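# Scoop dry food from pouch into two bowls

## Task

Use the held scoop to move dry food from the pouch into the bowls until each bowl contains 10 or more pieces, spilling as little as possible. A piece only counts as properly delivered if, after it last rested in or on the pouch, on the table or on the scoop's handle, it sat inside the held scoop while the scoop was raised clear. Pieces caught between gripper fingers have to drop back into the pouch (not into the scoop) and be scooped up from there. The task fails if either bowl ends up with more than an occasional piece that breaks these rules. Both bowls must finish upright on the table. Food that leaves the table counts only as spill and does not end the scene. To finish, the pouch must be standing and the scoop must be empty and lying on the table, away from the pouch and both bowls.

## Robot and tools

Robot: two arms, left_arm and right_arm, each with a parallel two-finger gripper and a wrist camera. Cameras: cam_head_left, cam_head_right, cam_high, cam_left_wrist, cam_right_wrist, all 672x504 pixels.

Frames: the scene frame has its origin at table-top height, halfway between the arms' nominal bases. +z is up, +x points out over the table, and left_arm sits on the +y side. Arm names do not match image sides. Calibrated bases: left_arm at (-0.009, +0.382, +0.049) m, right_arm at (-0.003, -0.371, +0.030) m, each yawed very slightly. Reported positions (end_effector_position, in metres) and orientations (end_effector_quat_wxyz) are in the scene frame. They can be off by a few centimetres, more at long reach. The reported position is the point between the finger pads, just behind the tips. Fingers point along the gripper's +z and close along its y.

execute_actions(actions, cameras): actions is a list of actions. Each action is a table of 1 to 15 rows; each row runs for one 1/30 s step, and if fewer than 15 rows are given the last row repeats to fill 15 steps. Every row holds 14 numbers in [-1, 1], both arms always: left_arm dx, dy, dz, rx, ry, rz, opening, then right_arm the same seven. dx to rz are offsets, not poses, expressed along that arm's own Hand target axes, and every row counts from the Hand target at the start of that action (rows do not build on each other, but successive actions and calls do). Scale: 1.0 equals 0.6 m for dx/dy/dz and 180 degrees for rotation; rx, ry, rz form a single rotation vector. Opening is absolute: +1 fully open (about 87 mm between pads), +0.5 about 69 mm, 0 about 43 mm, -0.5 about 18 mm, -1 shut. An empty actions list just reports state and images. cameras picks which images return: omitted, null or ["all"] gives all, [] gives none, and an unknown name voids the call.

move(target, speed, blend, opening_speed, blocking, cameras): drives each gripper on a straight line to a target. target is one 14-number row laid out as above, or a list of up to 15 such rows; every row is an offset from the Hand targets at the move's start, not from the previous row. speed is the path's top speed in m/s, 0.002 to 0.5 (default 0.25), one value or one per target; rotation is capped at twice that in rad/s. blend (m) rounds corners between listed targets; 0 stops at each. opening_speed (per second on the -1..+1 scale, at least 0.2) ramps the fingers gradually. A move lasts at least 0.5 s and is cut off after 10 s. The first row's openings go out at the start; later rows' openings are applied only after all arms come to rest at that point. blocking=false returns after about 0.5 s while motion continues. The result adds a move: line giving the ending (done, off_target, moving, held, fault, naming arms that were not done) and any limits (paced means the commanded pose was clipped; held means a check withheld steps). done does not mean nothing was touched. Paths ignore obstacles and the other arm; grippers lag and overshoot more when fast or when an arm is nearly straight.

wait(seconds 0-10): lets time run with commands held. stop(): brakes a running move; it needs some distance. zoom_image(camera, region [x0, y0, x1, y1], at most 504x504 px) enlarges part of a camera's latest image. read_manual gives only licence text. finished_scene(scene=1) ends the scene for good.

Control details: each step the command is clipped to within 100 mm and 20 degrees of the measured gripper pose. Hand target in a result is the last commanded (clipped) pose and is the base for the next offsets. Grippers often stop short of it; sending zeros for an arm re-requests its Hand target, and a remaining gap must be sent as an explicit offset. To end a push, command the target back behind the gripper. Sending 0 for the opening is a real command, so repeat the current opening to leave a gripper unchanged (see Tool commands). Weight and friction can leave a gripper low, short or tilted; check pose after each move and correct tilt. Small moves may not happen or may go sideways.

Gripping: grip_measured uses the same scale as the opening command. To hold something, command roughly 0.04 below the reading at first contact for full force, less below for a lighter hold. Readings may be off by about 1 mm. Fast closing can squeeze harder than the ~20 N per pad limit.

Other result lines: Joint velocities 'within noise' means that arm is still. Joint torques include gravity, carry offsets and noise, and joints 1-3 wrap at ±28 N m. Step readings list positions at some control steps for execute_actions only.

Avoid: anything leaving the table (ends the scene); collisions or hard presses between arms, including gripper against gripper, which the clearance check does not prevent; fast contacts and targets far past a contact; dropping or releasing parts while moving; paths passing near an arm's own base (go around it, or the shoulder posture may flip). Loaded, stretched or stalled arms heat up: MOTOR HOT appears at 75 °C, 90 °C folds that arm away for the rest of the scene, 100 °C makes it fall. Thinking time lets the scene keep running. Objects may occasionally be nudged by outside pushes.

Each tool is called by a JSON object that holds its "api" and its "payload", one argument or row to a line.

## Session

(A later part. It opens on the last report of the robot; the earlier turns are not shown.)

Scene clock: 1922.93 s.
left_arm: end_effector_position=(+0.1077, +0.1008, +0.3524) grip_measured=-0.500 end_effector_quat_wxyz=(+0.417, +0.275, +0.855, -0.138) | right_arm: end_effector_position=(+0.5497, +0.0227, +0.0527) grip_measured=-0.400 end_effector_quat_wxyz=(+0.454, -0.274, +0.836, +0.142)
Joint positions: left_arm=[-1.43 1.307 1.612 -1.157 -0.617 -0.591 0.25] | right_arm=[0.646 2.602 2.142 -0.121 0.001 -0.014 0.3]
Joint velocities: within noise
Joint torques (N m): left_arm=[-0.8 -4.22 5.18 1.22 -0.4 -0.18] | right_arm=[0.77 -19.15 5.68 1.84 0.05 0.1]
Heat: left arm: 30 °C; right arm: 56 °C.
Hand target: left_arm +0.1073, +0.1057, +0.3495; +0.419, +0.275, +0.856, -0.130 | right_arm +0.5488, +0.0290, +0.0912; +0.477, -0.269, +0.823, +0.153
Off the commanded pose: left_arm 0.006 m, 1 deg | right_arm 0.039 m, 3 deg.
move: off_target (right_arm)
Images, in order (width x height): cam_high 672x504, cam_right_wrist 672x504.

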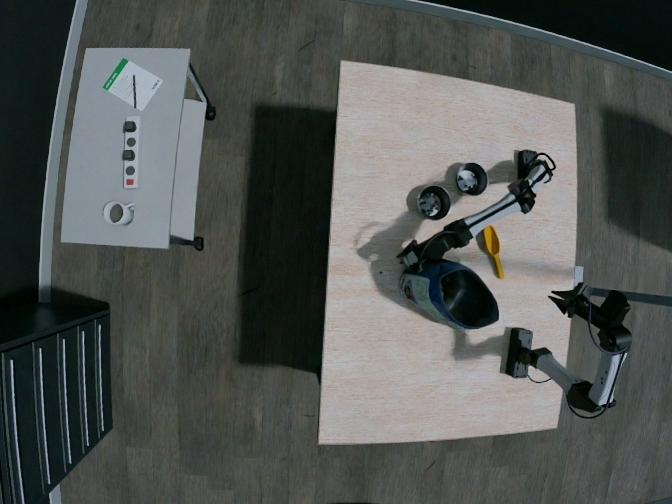

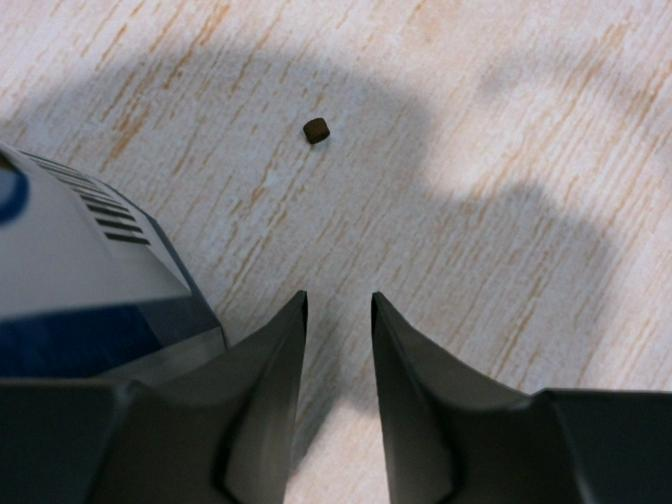

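{"api": "move", "payload": {
  "target": [0,0,0,0,0,0,-0.5,-0.136,-0.027,-0.232,0,0,0,-0.4],
  "speed": 0.1,
  "cameras": ["cam_right_wrist","cam_high","cam_head_right","cam_head_left"]
}}

Scene clock: 1930.23 s.
left_arm: end_effector_position=(+0.1077, +0.1008, +0.3524) grip_measured=-0.500 end_effector_quat_wxyz=(+0.417, +0.275, +0.855, -0.138) | right_arm: end_effector_position=(+0.4961, -0.0281, +0.2048) grip_measured=-0.400 end_effector_quat_wxyz=(+0.458, -0.267, +0.836, +0.143)
Joint positions: left_arm=[-1.43 1.307 1.612 -1.157 -0.617 -0.591 0.25] | right_arm=[0.626 2.156 1.958 -0.372 -0.008 -0.014 0.3]
Joint velocities: within noise
Joint torques (N m): left_arm=[-0.8 -4.23 5.18 1.23 -0.39 -0.18] | right_arm=[-0.29 -15.6 5.91 1.9 -0.13 -0.09]
Heat: left arm: 30 °C; right arm: 58 °C.
Hand target: left_arm +0.1073, +0.1057, +0.3495; +0.419, +0.275, +0.856, -0.130 | right_arm +0.4933, -0.0306, +0.2316; +0.477, -0.269, +0.823, +0.153
Off the commanded pose: left_arm 0.006 m, 1 deg | right_arm 0.027 m, 3 deg.
move: off_target (right_arm)
Images, in order (width x height): cam_head_left 672x504, cam_head_right 672x504, cam_high 672x504, cam_right_wrist 672x504.

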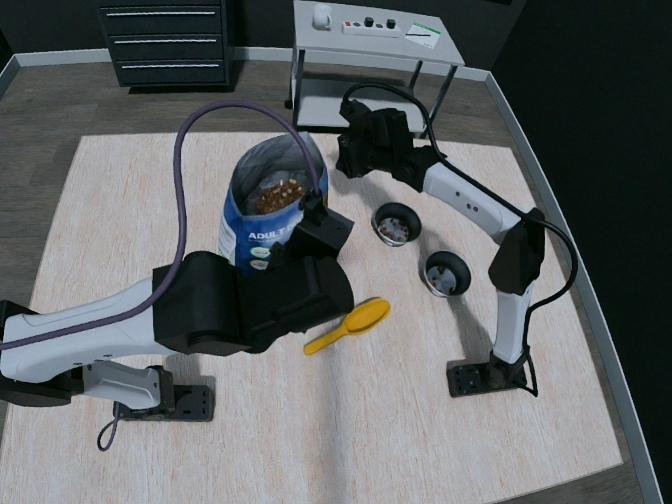

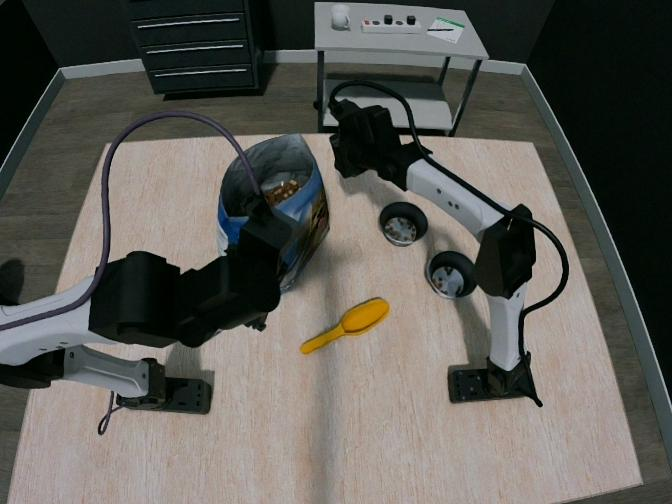

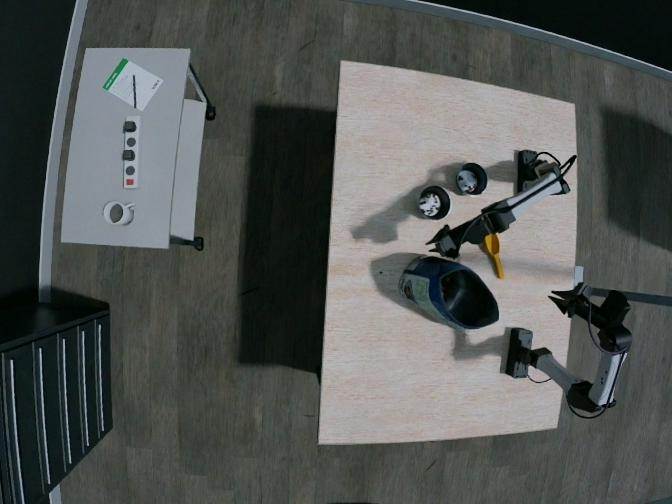

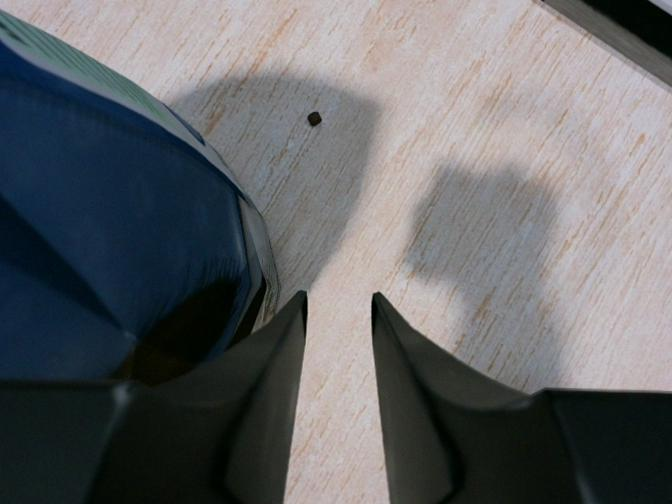

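{"api": "zoom_image", "payload": {
  "camera": "cam_high",
  "region": [330, 200, 450, 290]
}}

{"api": "zoom_image", "payload": {
  "camera": "cam_head_right",
  "region": [260, 130, 460, 280]
}}

{"api": "zoom_image", "payload": {
  "camera": "cam_right_wrist",
  "region": [150, 60, 600, 390]
}}

Scaled by 4.200.

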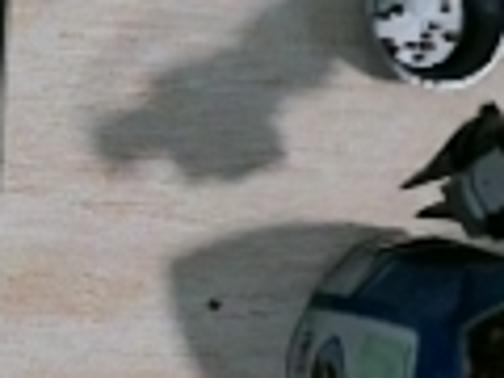

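Scaled by 2.520.

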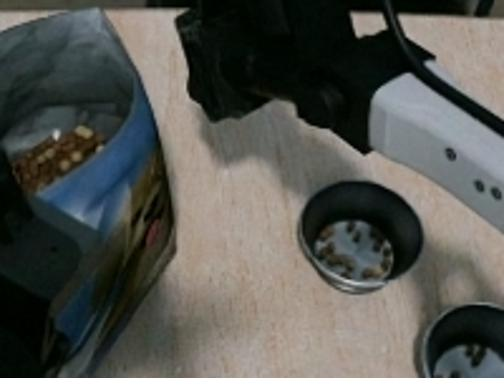

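Scaled by 1.120.

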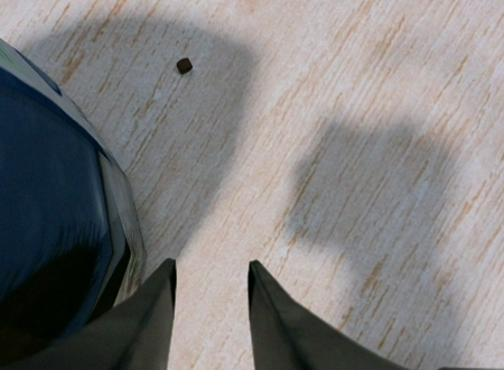

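{"api": "zoom_image", "payload": {
  "camera": "cam_head_left",
  "region": [60, 120, 300, 300]
}}

{"api": "zoom_image", "payload": {
  "camera": "cam_high",
  "region": [316, 40, 596, 250]
}}

{"api": "zoom_image", "payload": {
  "camera": "cam_high",
  "region": [316, 240, 596, 450]
}}

Scaled by 2.100.

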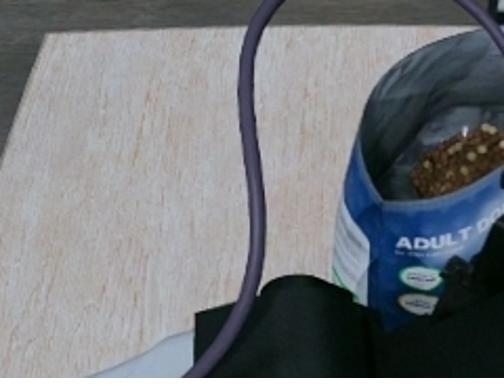

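Scaled by 1.800.

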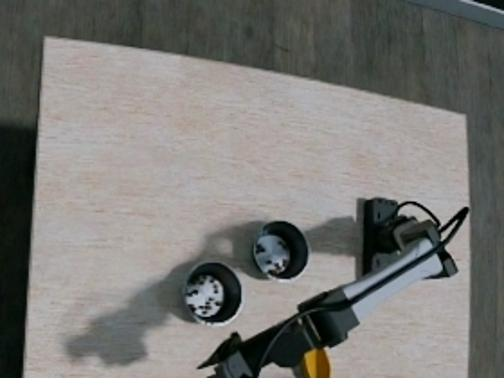

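Scaled by 1.800.

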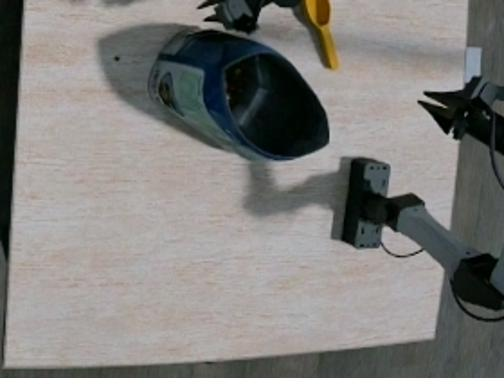

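{"api": "move", "payload": {
  "target": [0,0,0,0,0,0,-0.5,0.068,-0.0015,0.257,-0.036,-0.0832,-0.0149,-0.3],
  "speed": 0.1
}}

Scene clock: 1974.33 s.
left_arm: end_effector_position=(+0.1077, +0.1008, +0.3524) grip_measured=-0.500 end_effector_quat_wxyz=(+0.417, +0.275, +0.855, -0.138) | right_arm: end_effector_position=(+0.5774, +0.0306, +0.1066) grip_measured=-0.300 end_effector_quat_wxyz=(+0.550, -0.288, +0.754, +0.216)
Joint positions: left_arm=[-1.43 1.307 1.612 -1.157 -0.617 -0.591 0.25] | right_arm=[0.593 2.552 2.037 0.204 -0.162 -0.043 0.35]
Joint velocities: within noise
Joint torques (N m): left_arm=[-0.79 -4.22 5.19 1.22 -0.4 -0.18] | right_arm=[-0.28 -12.52 9.36 2.19 -0.14 -0.17]
Heat: left arm: 30 °C; right arm: 66 °C.
Hand target: left_arm +0.1073, +0.1057, +0.3495; +0.419, +0.275, +0.856, -0.130 | right_arm +0.5858, +0.0348, +0.1193; +0.567, -0.292, +0.737, +0.221
Off the commanded pose: left_arm 0.006 m, 1 deg | right_arm 0.016 m, 3 deg.
move: off_target (right_arm)

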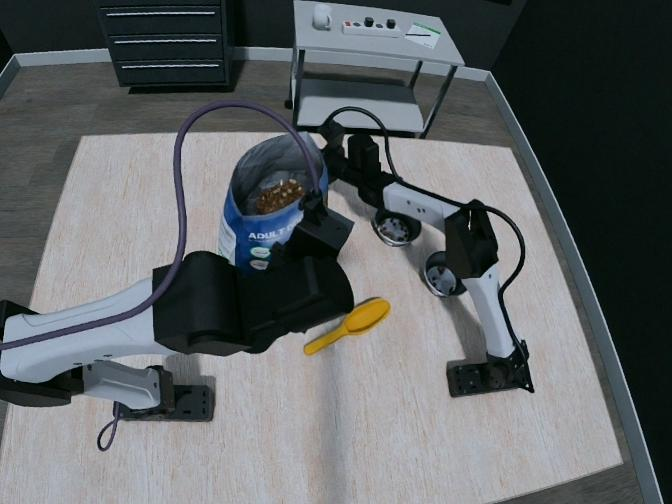

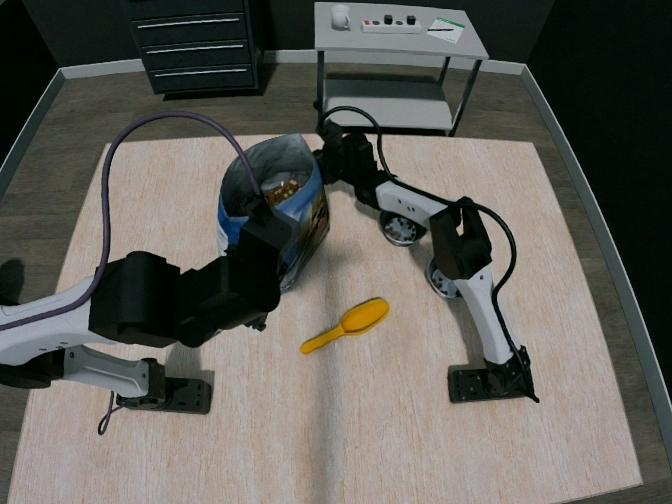

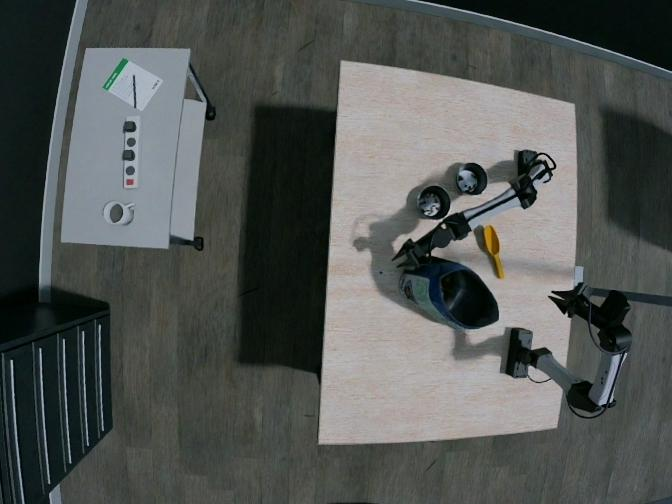

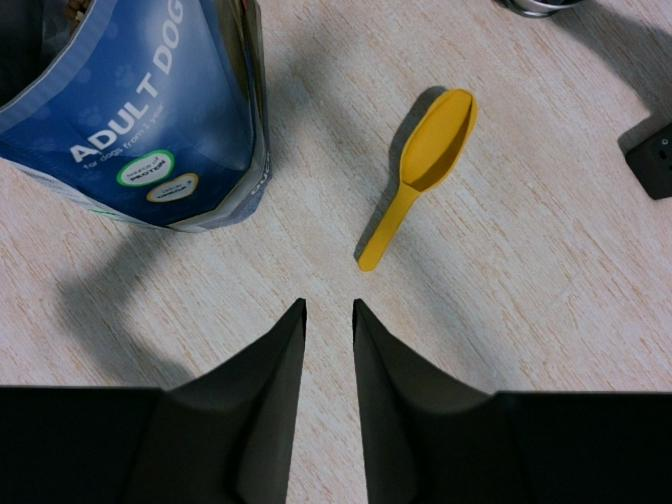

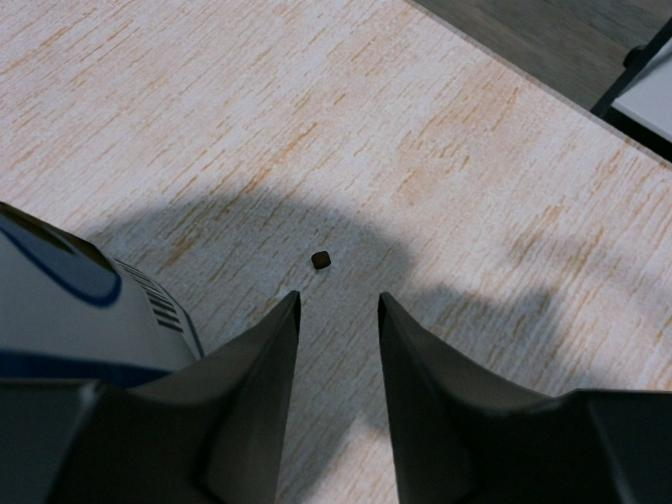

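{"api": "execute_actions", "payload": {
  "actions": []
}}

Scene clock: 1984.00 s.
left_arm: end_effector_position=(+0.1077, +0.1008, +0.3524) grip_measured=-0.500 end_effector_quat_wxyz=(+0.417, +0.275, +0.855, -0.138) | right_arm: end_effector_position=(+0.5773, +0.0307, +0.1066) grip_measured=-0.300 end_effector_quat_wxyz=(+0.550, -0.288, +0.754, +0.216)
Joint positions: left_arm=[-1.43 1.307 1.612 -1.157 -0.617 -0.591 0.25] | right_arm=[0.593 2.552 2.037 0.204 -0.162 -0.043 0.35]
Joint velocities: within noise
Joint torques (N m): left_arm=[-0.79 -4.25 5.19 1.23 -0.4 -0.19] | right_arm=[-0.29 -12.52 9.39 2.19 -0.15 -0.16]
Heat: left arm: 30 °C; right arm: 61 °C.
Hand target: left_arm +0.1073, +0.1057, +0.3495; +0.419, +0.275, +0.856, -0.130 | right_arm +0.5858, +0.0348, +0.1193; +0.567, -0.292, +0.737, +0.221
Tool commands: left_gripper/opening=-0.5 right_gripper/opening=-0.3
Off the commanded pose: left_arm 0.006 m, 1 deg | right_arm 0.016 m, 3 deg.

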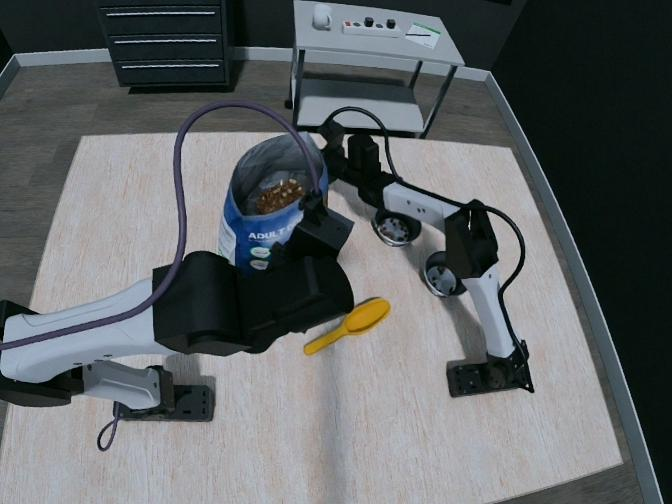

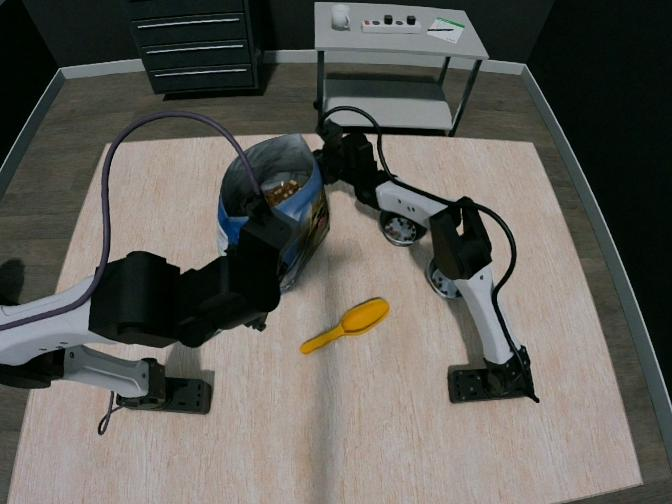

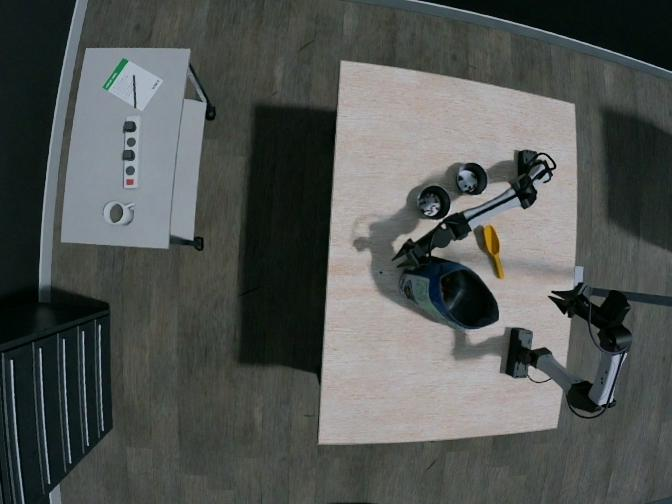

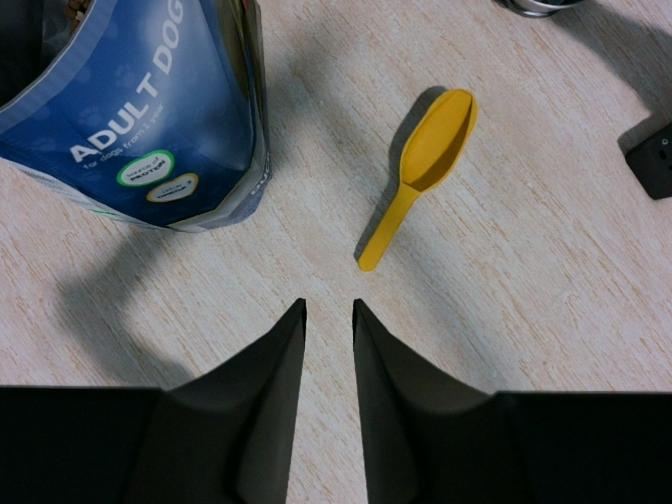

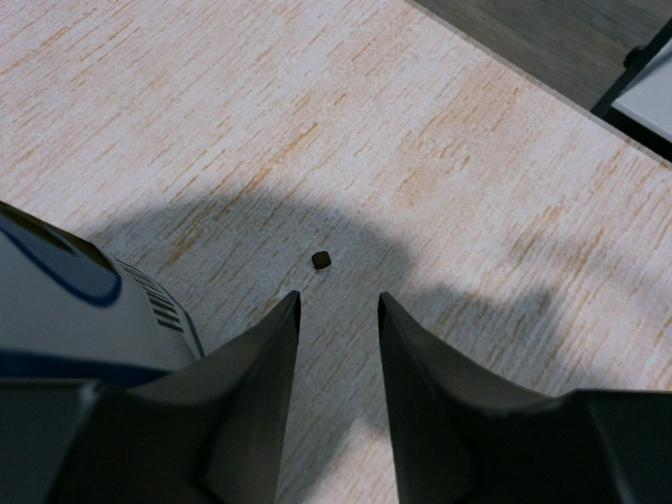

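{"api": "zoom_image", "payload": {
  "camera": "cam_high",
  "region": [330, 220, 450, 310]
}}

{"api": "zoom_image", "payload": {
  "camera": "cam_right_wrist",
  "region": [240, 200, 440, 350]
}}

Scaled by 4.200.

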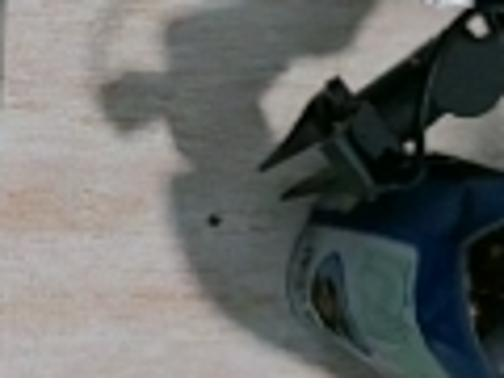

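Scaled by 2.520.

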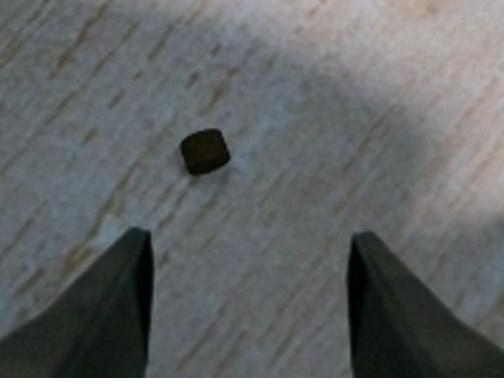

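{"api": "move", "payload": {
  "target": [0,0,0,0,0,0,-0.5,0.0717,0.011,0.0815,0,0,0,-0.4],
  "speed": 0.08,
  "cameras": ["cam_right_wrist"]
}}

Scene clock: 1999.97 s.
left_arm: end_effector_position=(+0.1077, +0.1008, +0.3524) grip_measured=-0.500 end_effector_quat_wxyz=(+0.417, +0.275, +0.855, -0.138) | right_arm: end_effector_position=(+0.6034, +0.0588, +0.0532) grip_measured=-0.400 end_effector_quat_wxyz=(+0.554, -0.292, +0.748, +0.220)
Joint positions: left_arm=[-1.43 1.307 1.612 -1.157 -0.617 -0.591 0.25] | right_arm=[0.606 2.842 2.378 0.168 -0.162 -0.043 0.3]
Joint velocities: within noise
Joint torques (N m): left_arm=[-0.79 -4.23 5.18 1.23 -0.4 -0.18] | right_arm=[0.43 -13.97 9.48 2.02 0.03 -0.1]
Heat: left arm: 30 °C; right arm: 58 °C.
Hand target: left_arm +0.1073, +0.1057, +0.3495; +0.419, +0.275, +0.856, -0.130 | right_arm +0.6079, +0.0642, +0.0650; +0.567, -0.292, +0.737, +0.221
Off the commanded pose: left_arm 0.006 m, 1 deg | right_arm 0.014 m, 2 deg.
move: off_target (right_arm)
Images, in order (width x height): cam_right_wrist 672x504.

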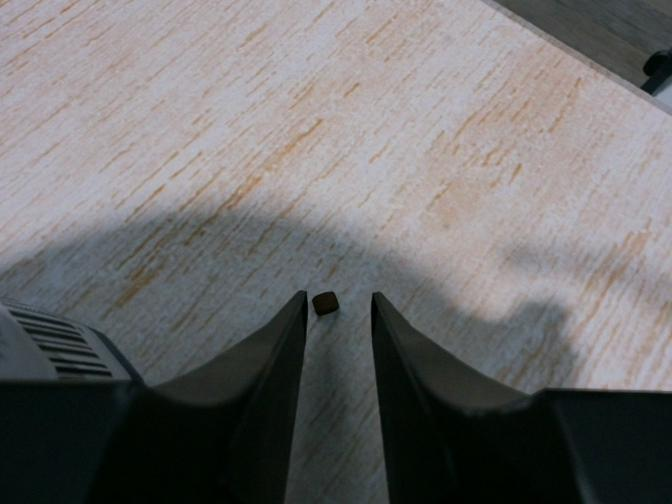

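{"api": "move", "payload": {
  "target": [0,0,0,0,0,0,-0.5,0.0199,0.010,0.022,0,0,0,-0.4],
  "speed": 0.05,
  "cameras": ["cam_right_wrist"]
}}

Scene clock: 2009.00 s.
left_arm: end_effector_position=(+0.1077, +0.1008, +0.3524) grip_measured=-0.500 end_effector_quat_wxyz=(+0.417, +0.275, +0.855, -0.138) | right_arm: end_effector_position=(+0.6060, +0.0707, +0.0384) grip_measured=-0.400 end_effector_quat_wxyz=(+0.554, -0.296, +0.746, +0.224)
Joint positions: left_arm=[-1.43 1.307 1.612 -1.157 -0.617 -0.591 0.25] | right_arm=[0.618 2.944 2.525 0.124 -0.162 -0.043 0.3]
Joint velocities: within noise
Joint torques (N m): left_arm=[-0.79 -4.23 5.19 1.23 -0.4 -0.19] | right_arm=[0.49 -14.22 9.54 2 0.14 -0.04]
Heat: left arm: 30 °C; right arm: 58 °C.
Hand target: left_arm +0.1073, +0.1057, +0.3495; +0.419, +0.275, +0.856, -0.130 | right_arm +0.6108, +0.0751, +0.0499; +0.567, -0.292, +0.737, +0.221
Off the commanded pose: left_arm 0.006 m, 1 deg | right_arm 0.013 m, 2 deg.
move: off_target (right_arm)
Images, in order (width x height): cam_right_wrist 672x504.

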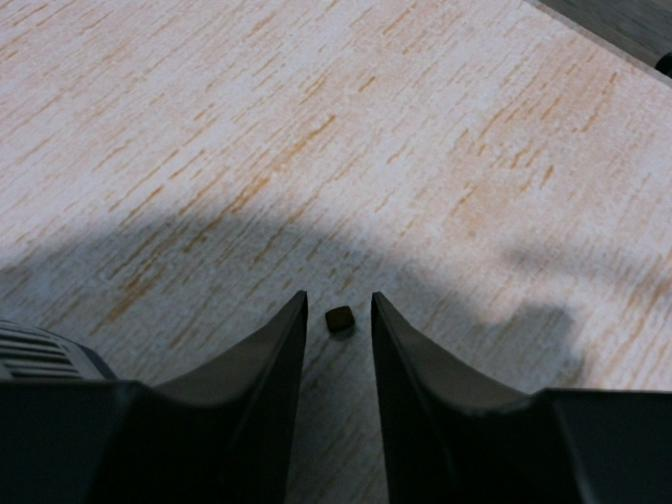

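{"api": "move", "payload": {
  "target": [0,0,0,0,0,0,-0.5,0.0257,0,0.0069,0,0,0,-0.4],
  "speed": 0.04,
  "cameras": ["cam_right_wrist"]
}}

Scene clock: 2014.13 s.
left_arm: end_effector_position=(+0.1077, +0.1008, +0.3524) grip_measured=-0.500 end_effector_quat_wxyz=(+0.417, +0.275, +0.855, -0.138) | right_arm: end_effector_position=(+0.6056, +0.0703, +0.0253) grip_measured=-0.400 end_effector_quat_wxyz=(+0.552, -0.296, +0.747, +0.223)
Joint positions: left_arm=[-1.43 1.307 1.612 -1.157 -0.617 -0.591 0.25] | right_arm=[0.618 2.968 2.525 0.143 -0.161 -0.043 0.3]
Joint velocities: within noise
Joint torques (N m): left_arm=[-0.79 -4.22 5.19 1.23 -0.4 -0.18] | right_arm=[0.53 -13.59 9.33 2.12 0.13 -0.05]
Heat: left arm: 30 °C; right arm: 58 °C.
Hand target: left_arm +0.1073, +0.1057, +0.3495; +0.419, +0.275, +0.856, -0.130 | right_arm +0.6109, +0.0750, +0.0338; +0.567, -0.292, +0.738, +0.221
Off the commanded pose: left_arm 0.006 m, 1 deg | right_arm 0.011 m, 2 deg.
move: off_target (right_arm)
Images, in order (width x height): cam_right_wrist 672x504.

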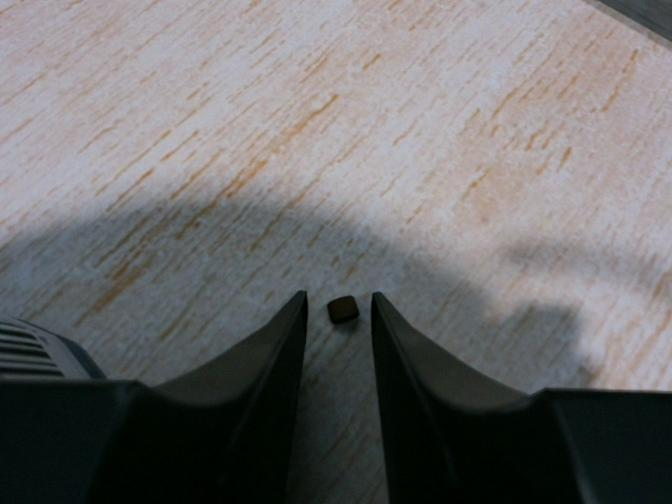

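{"api": "move", "payload": {
  "target": [0,0,0,0,0,0,-0.5,0.006,-0.003,0.0016,0,0,0,-0.6],
  "speed": 0.03,
  "opening_speed": 0.4,
  "cameras": ["cam_right_wrist"]
}}

Scene clock: 2017.20 s.
left_arm: end_effector_position=(+0.1077, +0.1008, +0.3524) grip_measured=-0.500 end_effector_quat_wxyz=(+0.417, +0.275, +0.855, -0.138) | right_arm: end_effector_position=(+0.6075, +0.0716, +0.0254) grip_measured=-0.600 end_effector_quat_wxyz=(+0.556, -0.296, +0.744, +0.224)
Joint positions: left_arm=[-1.43 1.307 1.612 -1.157 -0.617 -0.591 0.25] | right_arm=[0.618 2.983 2.545 0.15 -0.161 -0.043 0.2]
Joint velocities: within noise
Joint torques (N m): left_arm=[-0.79 -4.21 5.18 1.22 -0.39 -0.18] | right_arm=[0.28 -13.52 9.18 2.03 0.12 -0.05]
Heat: left arm: 30 °C; right arm: 58 °C.
Hand target: left_arm +0.1073, +0.1057, +0.3495; +0.419, +0.275, +0.856, -0.130 | right_arm +0.6122, +0.0737, +0.0303; +0.567, -0.292, +0.737, +0.221
Off the commanded pose: left_arm 0.006 m, 1 deg | right_arm 0.007 m, 2 deg.
move: done
Images, in order (width x height): cam_right_wrist 672x504.

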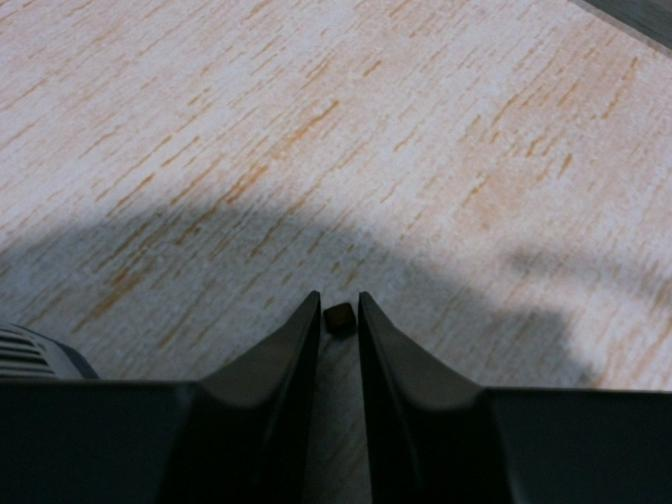

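{"api": "move", "payload": {
  "target": [0,0,0,0,0,0,-0.5,0,0,0,0,0,0,-0.88],
  "speed": 0.03,
  "opening_speed": 0.25,
  "cameras": ["cam_right_wrist"]
}}

Scene clock: 2021.10 s.
left_arm: end_effector_position=(+0.1077, +0.1008, +0.3524) grip_measured=-0.500 end_effector_quat_wxyz=(+0.417, +0.275, +0.855, -0.138) | right_arm: end_effector_position=(+0.6075, +0.0716, +0.0255) grip_measured=-0.808 end_effector_quat_wxyz=(+0.557, -0.295, +0.743, +0.224)
Joint positions: left_arm=[-1.43 1.307 1.612 -1.157 -0.617 -0.591 0.25] | right_arm=[0.618 2.983 2.545 0.151 -0.161 -0.043 0.096]
Joint velocities: within noise
Joint torques (N m): left_arm=[-0.79 -4.23 5.2 1.22 -0.4 -0.18] | right_arm=[0.32 -13.5 9.28 2.04 0.11 -0.09]
Heat: left arm: 30 °C; right arm: 58 °C.
Hand target: left_arm +0.1073, +0.1057, +0.3495; +0.419, +0.275, +0.856, -0.130 | right_arm +0.6122, +0.0737, +0.0303; +0.567, -0.292, +0.737, +0.221
Off the commanded pose: left_arm 0.006 m, 1 deg | right_arm 0.007 m, 2 deg.
move: done
Images, in order (width x height): cam_right_wrist 672x504.

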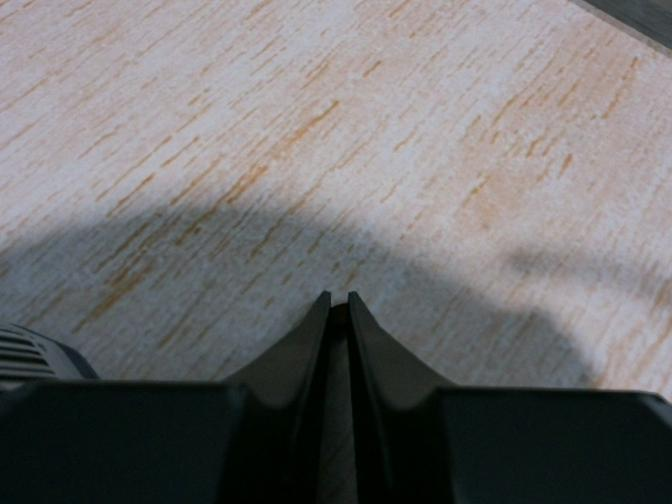

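{"api": "move", "payload": {
  "target": [
    [0,0,0,0,0,0,-0.5,-0.1047,-0.004,-0.0595,0,0,0,-0.88],
    [0,0,0,0,0,0,-0.5,-0.1603,-0.0398,-0.2377,0,0,0,-0.88]
  ],
  "speed": [0.06,0.12],
  "blend": 0.02
}}

Scene clock: 2028.10 s.
left_arm: end_effector_position=(+0.1077, +0.1008, +0.3524) grip_measured=-0.500 end_effector_quat_wxyz=(+0.417, +0.275, +0.855, -0.138) | right_arm: end_effector_position=(+0.5452, -0.0219, +0.1246) grip_measured=-0.808 end_effector_quat_wxyz=(+0.540, -0.287, +0.762, +0.214)
Joint positions: left_arm=[-1.43 1.307 1.612 -1.157 -0.617 -0.591 0.25] | right_arm=[0.54 2.304 1.68 0.286 -0.21 -0.056 0.096]
Joint velocities: within noise
Joint torques (N m): left_arm=[-0.79 -4.23 5.18 1.22 -0.4 -0.19] | right_arm=[-0.08 -16.69 5.59 2.17 -0.15 -0.19]
Heat: left arm: 30 °C; right arm: 59 °C.
Hand target: left_arm +0.1073, +0.1057, +0.3495; +0.419, +0.275, +0.856, -0.130 | right_arm +0.5455, -0.0204, +0.1602; +0.567, -0.292, +0.737, +0.221
Off the commanded pose: left_arm 0.006 m, 1 deg | right_arm 0.036 m, 4 deg.
move: off_target (right_arm)

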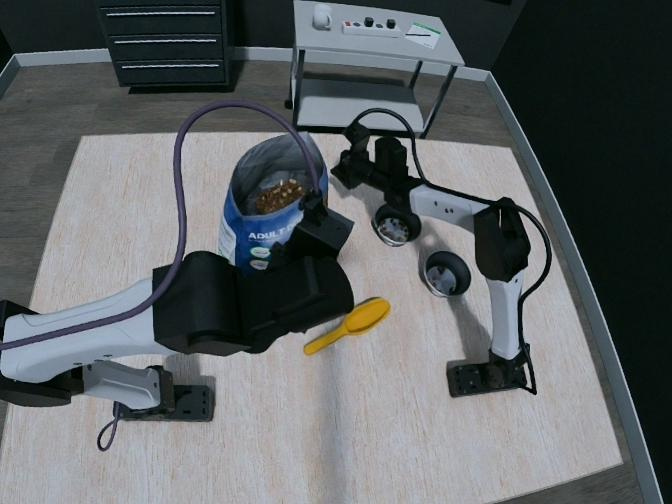

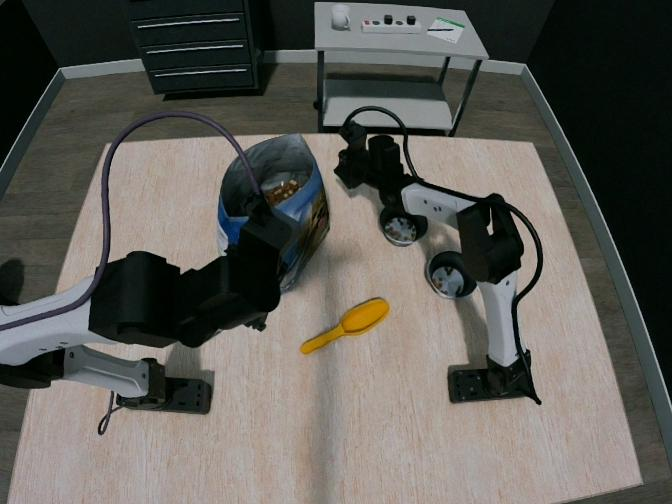

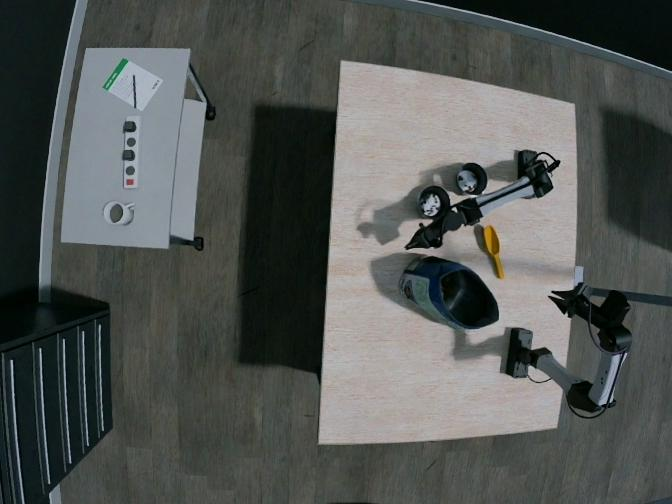

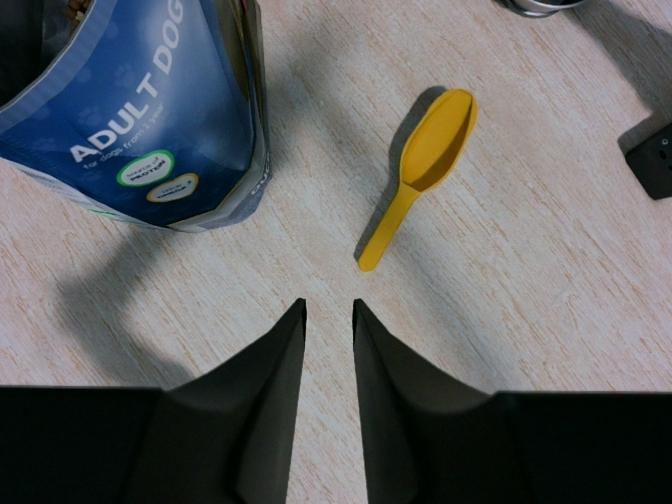

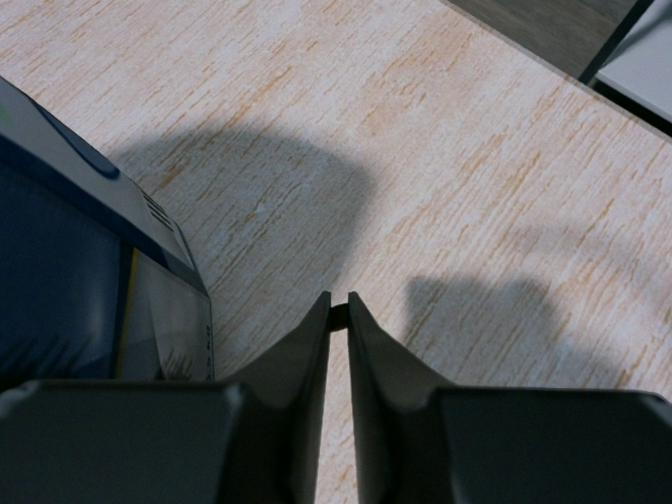

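{"api": "move", "payload": {
  "target": [0,0,0,0,0,0,-0.5,-0.2485,-0.012,-0.2305,-0.0366,0.0555,-0.0133,-0.88],
  "speed": 0.12,
  "cameras": ["cam_right_wrist"]
}}

Scene clock: 2036.27 s.
left_arm: end_effector_position=(+0.1077, +0.1008, +0.3524) grip_measured=-0.500 end_effector_quat_wxyz=(+0.417, +0.275, +0.855, -0.138) | right_arm: end_effector_position=(+0.4827, -0.0890, +0.3099) grip_measured=-0.808 end_effector_quat_wxyz=(+0.461, -0.350, +0.785, +0.222)
Joint positions: left_arm=[-1.43 1.307 1.612 -1.157 -0.617 -0.591 0.25] | right_arm=[0.446 2.035 2.154 -0.661 -0.389 -0.196 0.096]
Joint velocities: within noise
Joint torques (N m): left_arm=[-0.79 -4.23 5.18 1.22 -0.39 -0.19] | right_arm=[-0.17 -12.81 8.66 1.88 -0.24 -0.17]
Heat: left arm: 30 °C; right arm: 62 °C.
Hand target: left_arm +0.1073, +0.1057, +0.3495; +0.419, +0.275, +0.856, -0.130 | right_arm +0.4802, -0.0898, +0.3399; +0.488, -0.358, +0.764, +0.225
Off the commanded pose: left_arm 0.006 m, 1 deg | right_arm 0.030 m, 4 deg.
move: off_target (right_arm)
Images, in order (width x height): cam_right_wrist 672x504.

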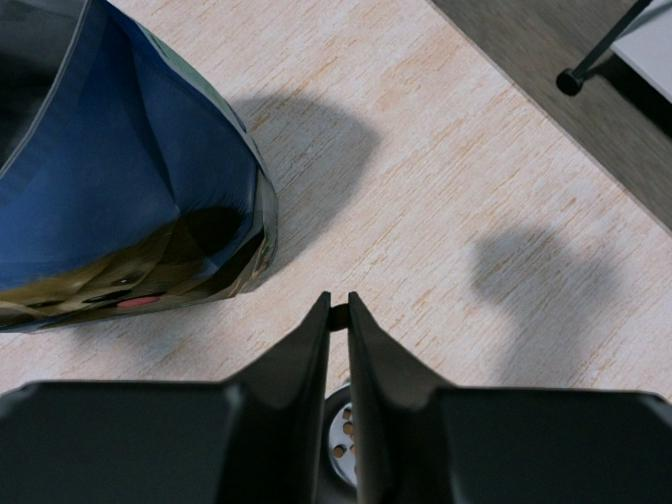

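{"api": "move", "payload": {
  "target": [0,0,0,0,0,0,-0.5,-0.0972,0.168,-0.2257,0,0,0,-0.88],
  "speed": 0.12,
  "cameras": ["cam_right_wrist"]
}}

Scene clock: 2043.70 s.
left_arm: end_effector_position=(+0.1077, +0.1008, +0.3524) grip_measured=-0.500 end_effector_quat_wxyz=(+0.417, +0.275, +0.855, -0.138) | right_arm: end_effector_position=(+0.3440, -0.0956, +0.4290) grip_measured=-0.808 end_effector_quat_wxyz=(+0.465, -0.366, +0.774, +0.225)
Joint positions: left_arm=[-1.43 1.307 1.612 -1.157 -0.617 -0.591 0.25] | right_arm=[0.6 1.77 2.332 -1.07 -0.28 -0.143 0.096]
Joint velocities: within noise
Joint torques (N m): left_arm=[-0.8 -4.25 5.18 1.22 -0.4 -0.18] | right_arm=[0.35 -8.85 7.12 1.89 0.11 0.1]
Heat: left arm: 30 °C; right arm: 60 °C.
Hand target: left_arm +0.1073, +0.1057, +0.3495; +0.419, +0.275, +0.856, -0.130 | right_arm +0.3396, -0.0997, +0.4495; +0.488, -0.358, +0.764, +0.225
Off the commanded pose: left_arm 0.006 m, 1 deg | right_arm 0.021 m, 3 deg.
move: off_target (right_arm)
Images, in order (width x height): cam_right_wrist 672x504.

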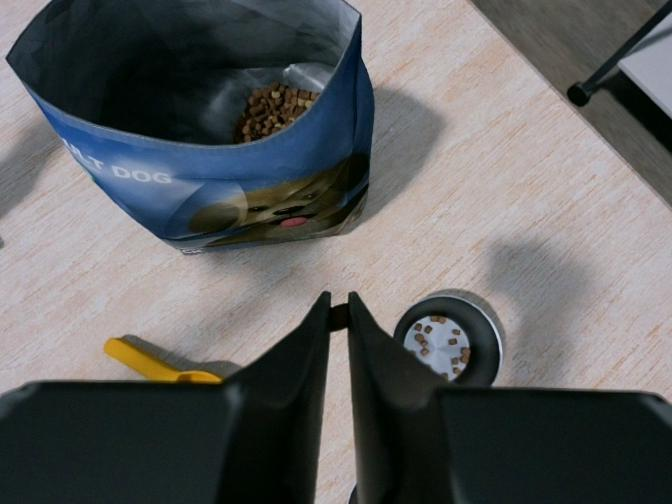

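{"api": "move", "payload": {
  "target": [0,0,0,0,0,0,-0.5,-0.0898,0.1377,0.3105,0,0,0,-0.88],
  "speed": 0.12
}}

Scene clock: 2049.20 s.
left_arm: end_effector_position=(+0.1077, +0.1008, +0.3524) grip_measured=-0.500 end_effector_quat_wxyz=(+0.417, +0.275, +0.855, -0.138) | right_arm: end_effector_position=(+0.3964, +0.0983, +0.4044) grip_measured=-0.808 end_effector_quat_wxyz=(+0.554, -0.343, +0.713, +0.258)
Joint positions: left_arm=[-1.43 1.307 1.612 -1.157 -0.617 -0.591 0.25] | right_arm=[0.886 2.327 2.838 -0.767 -0.022 -0.019 0.096]
Joint velocities: within noise
Joint torques (N m): left_arm=[-0.77 -4.22 5.19 1.23 -0.4 -0.19] | right_arm=[0.28 -10.74 7.39 2.23 0.17 0.09]
Heat: left arm: 30 °C; right arm: 59 °C.
Hand target: left_arm +0.1073, +0.1057, +0.3495; +0.419, +0.275, +0.856, -0.130 | right_arm +0.3995, +0.1000, +0.4193; +0.488, -0.358, +0.764, +0.225
Off the commanded pose: left_arm 0.006 m, 1 deg | right_arm 0.015 m, 10 deg.
elbow stopped short (right arm): the move would have taken joint 3 (elbow) straighter than the controller allows.
move: off_target (right_arm)

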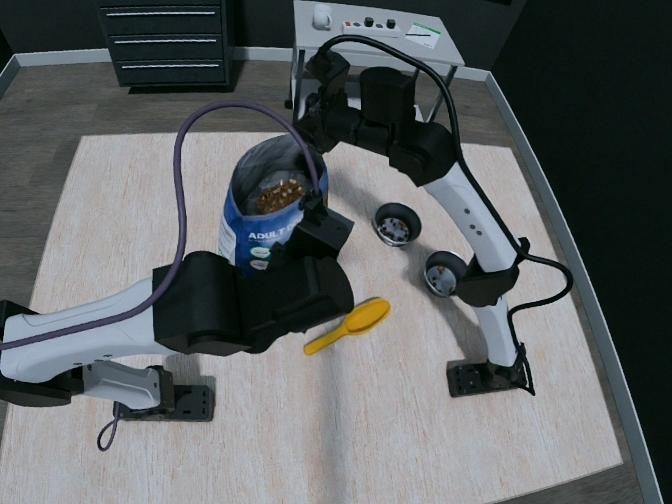

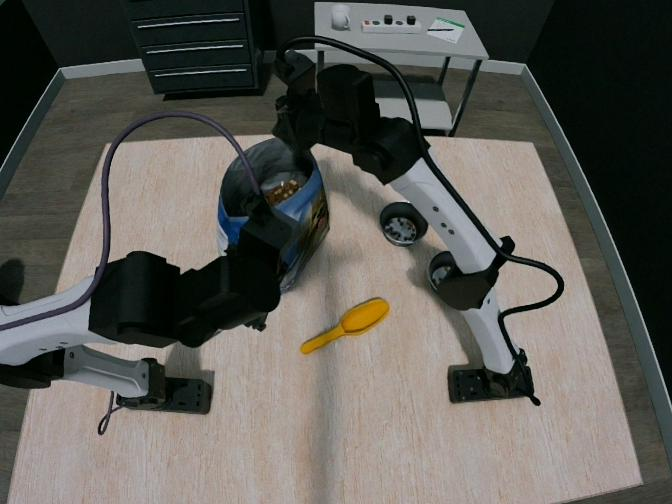

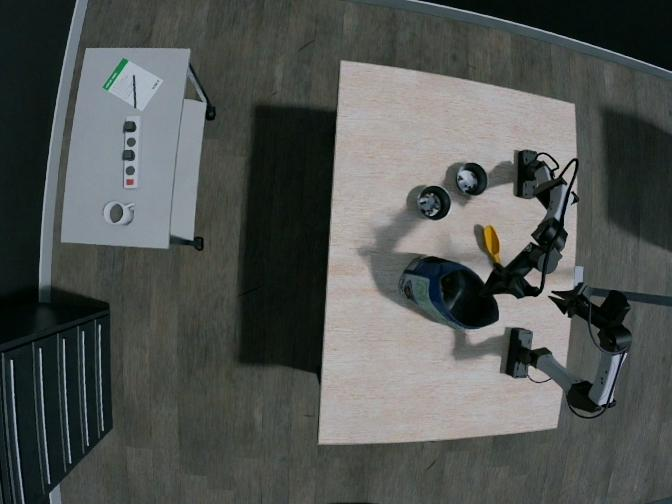

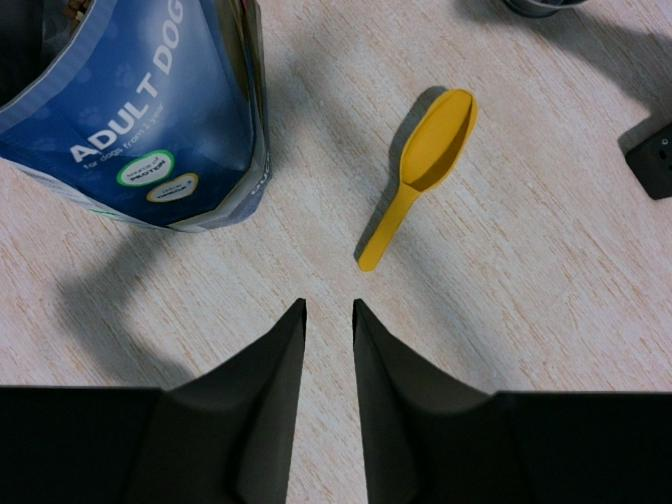

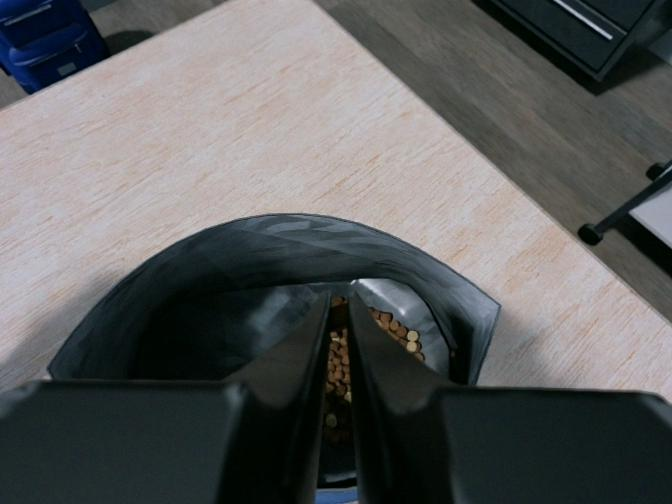

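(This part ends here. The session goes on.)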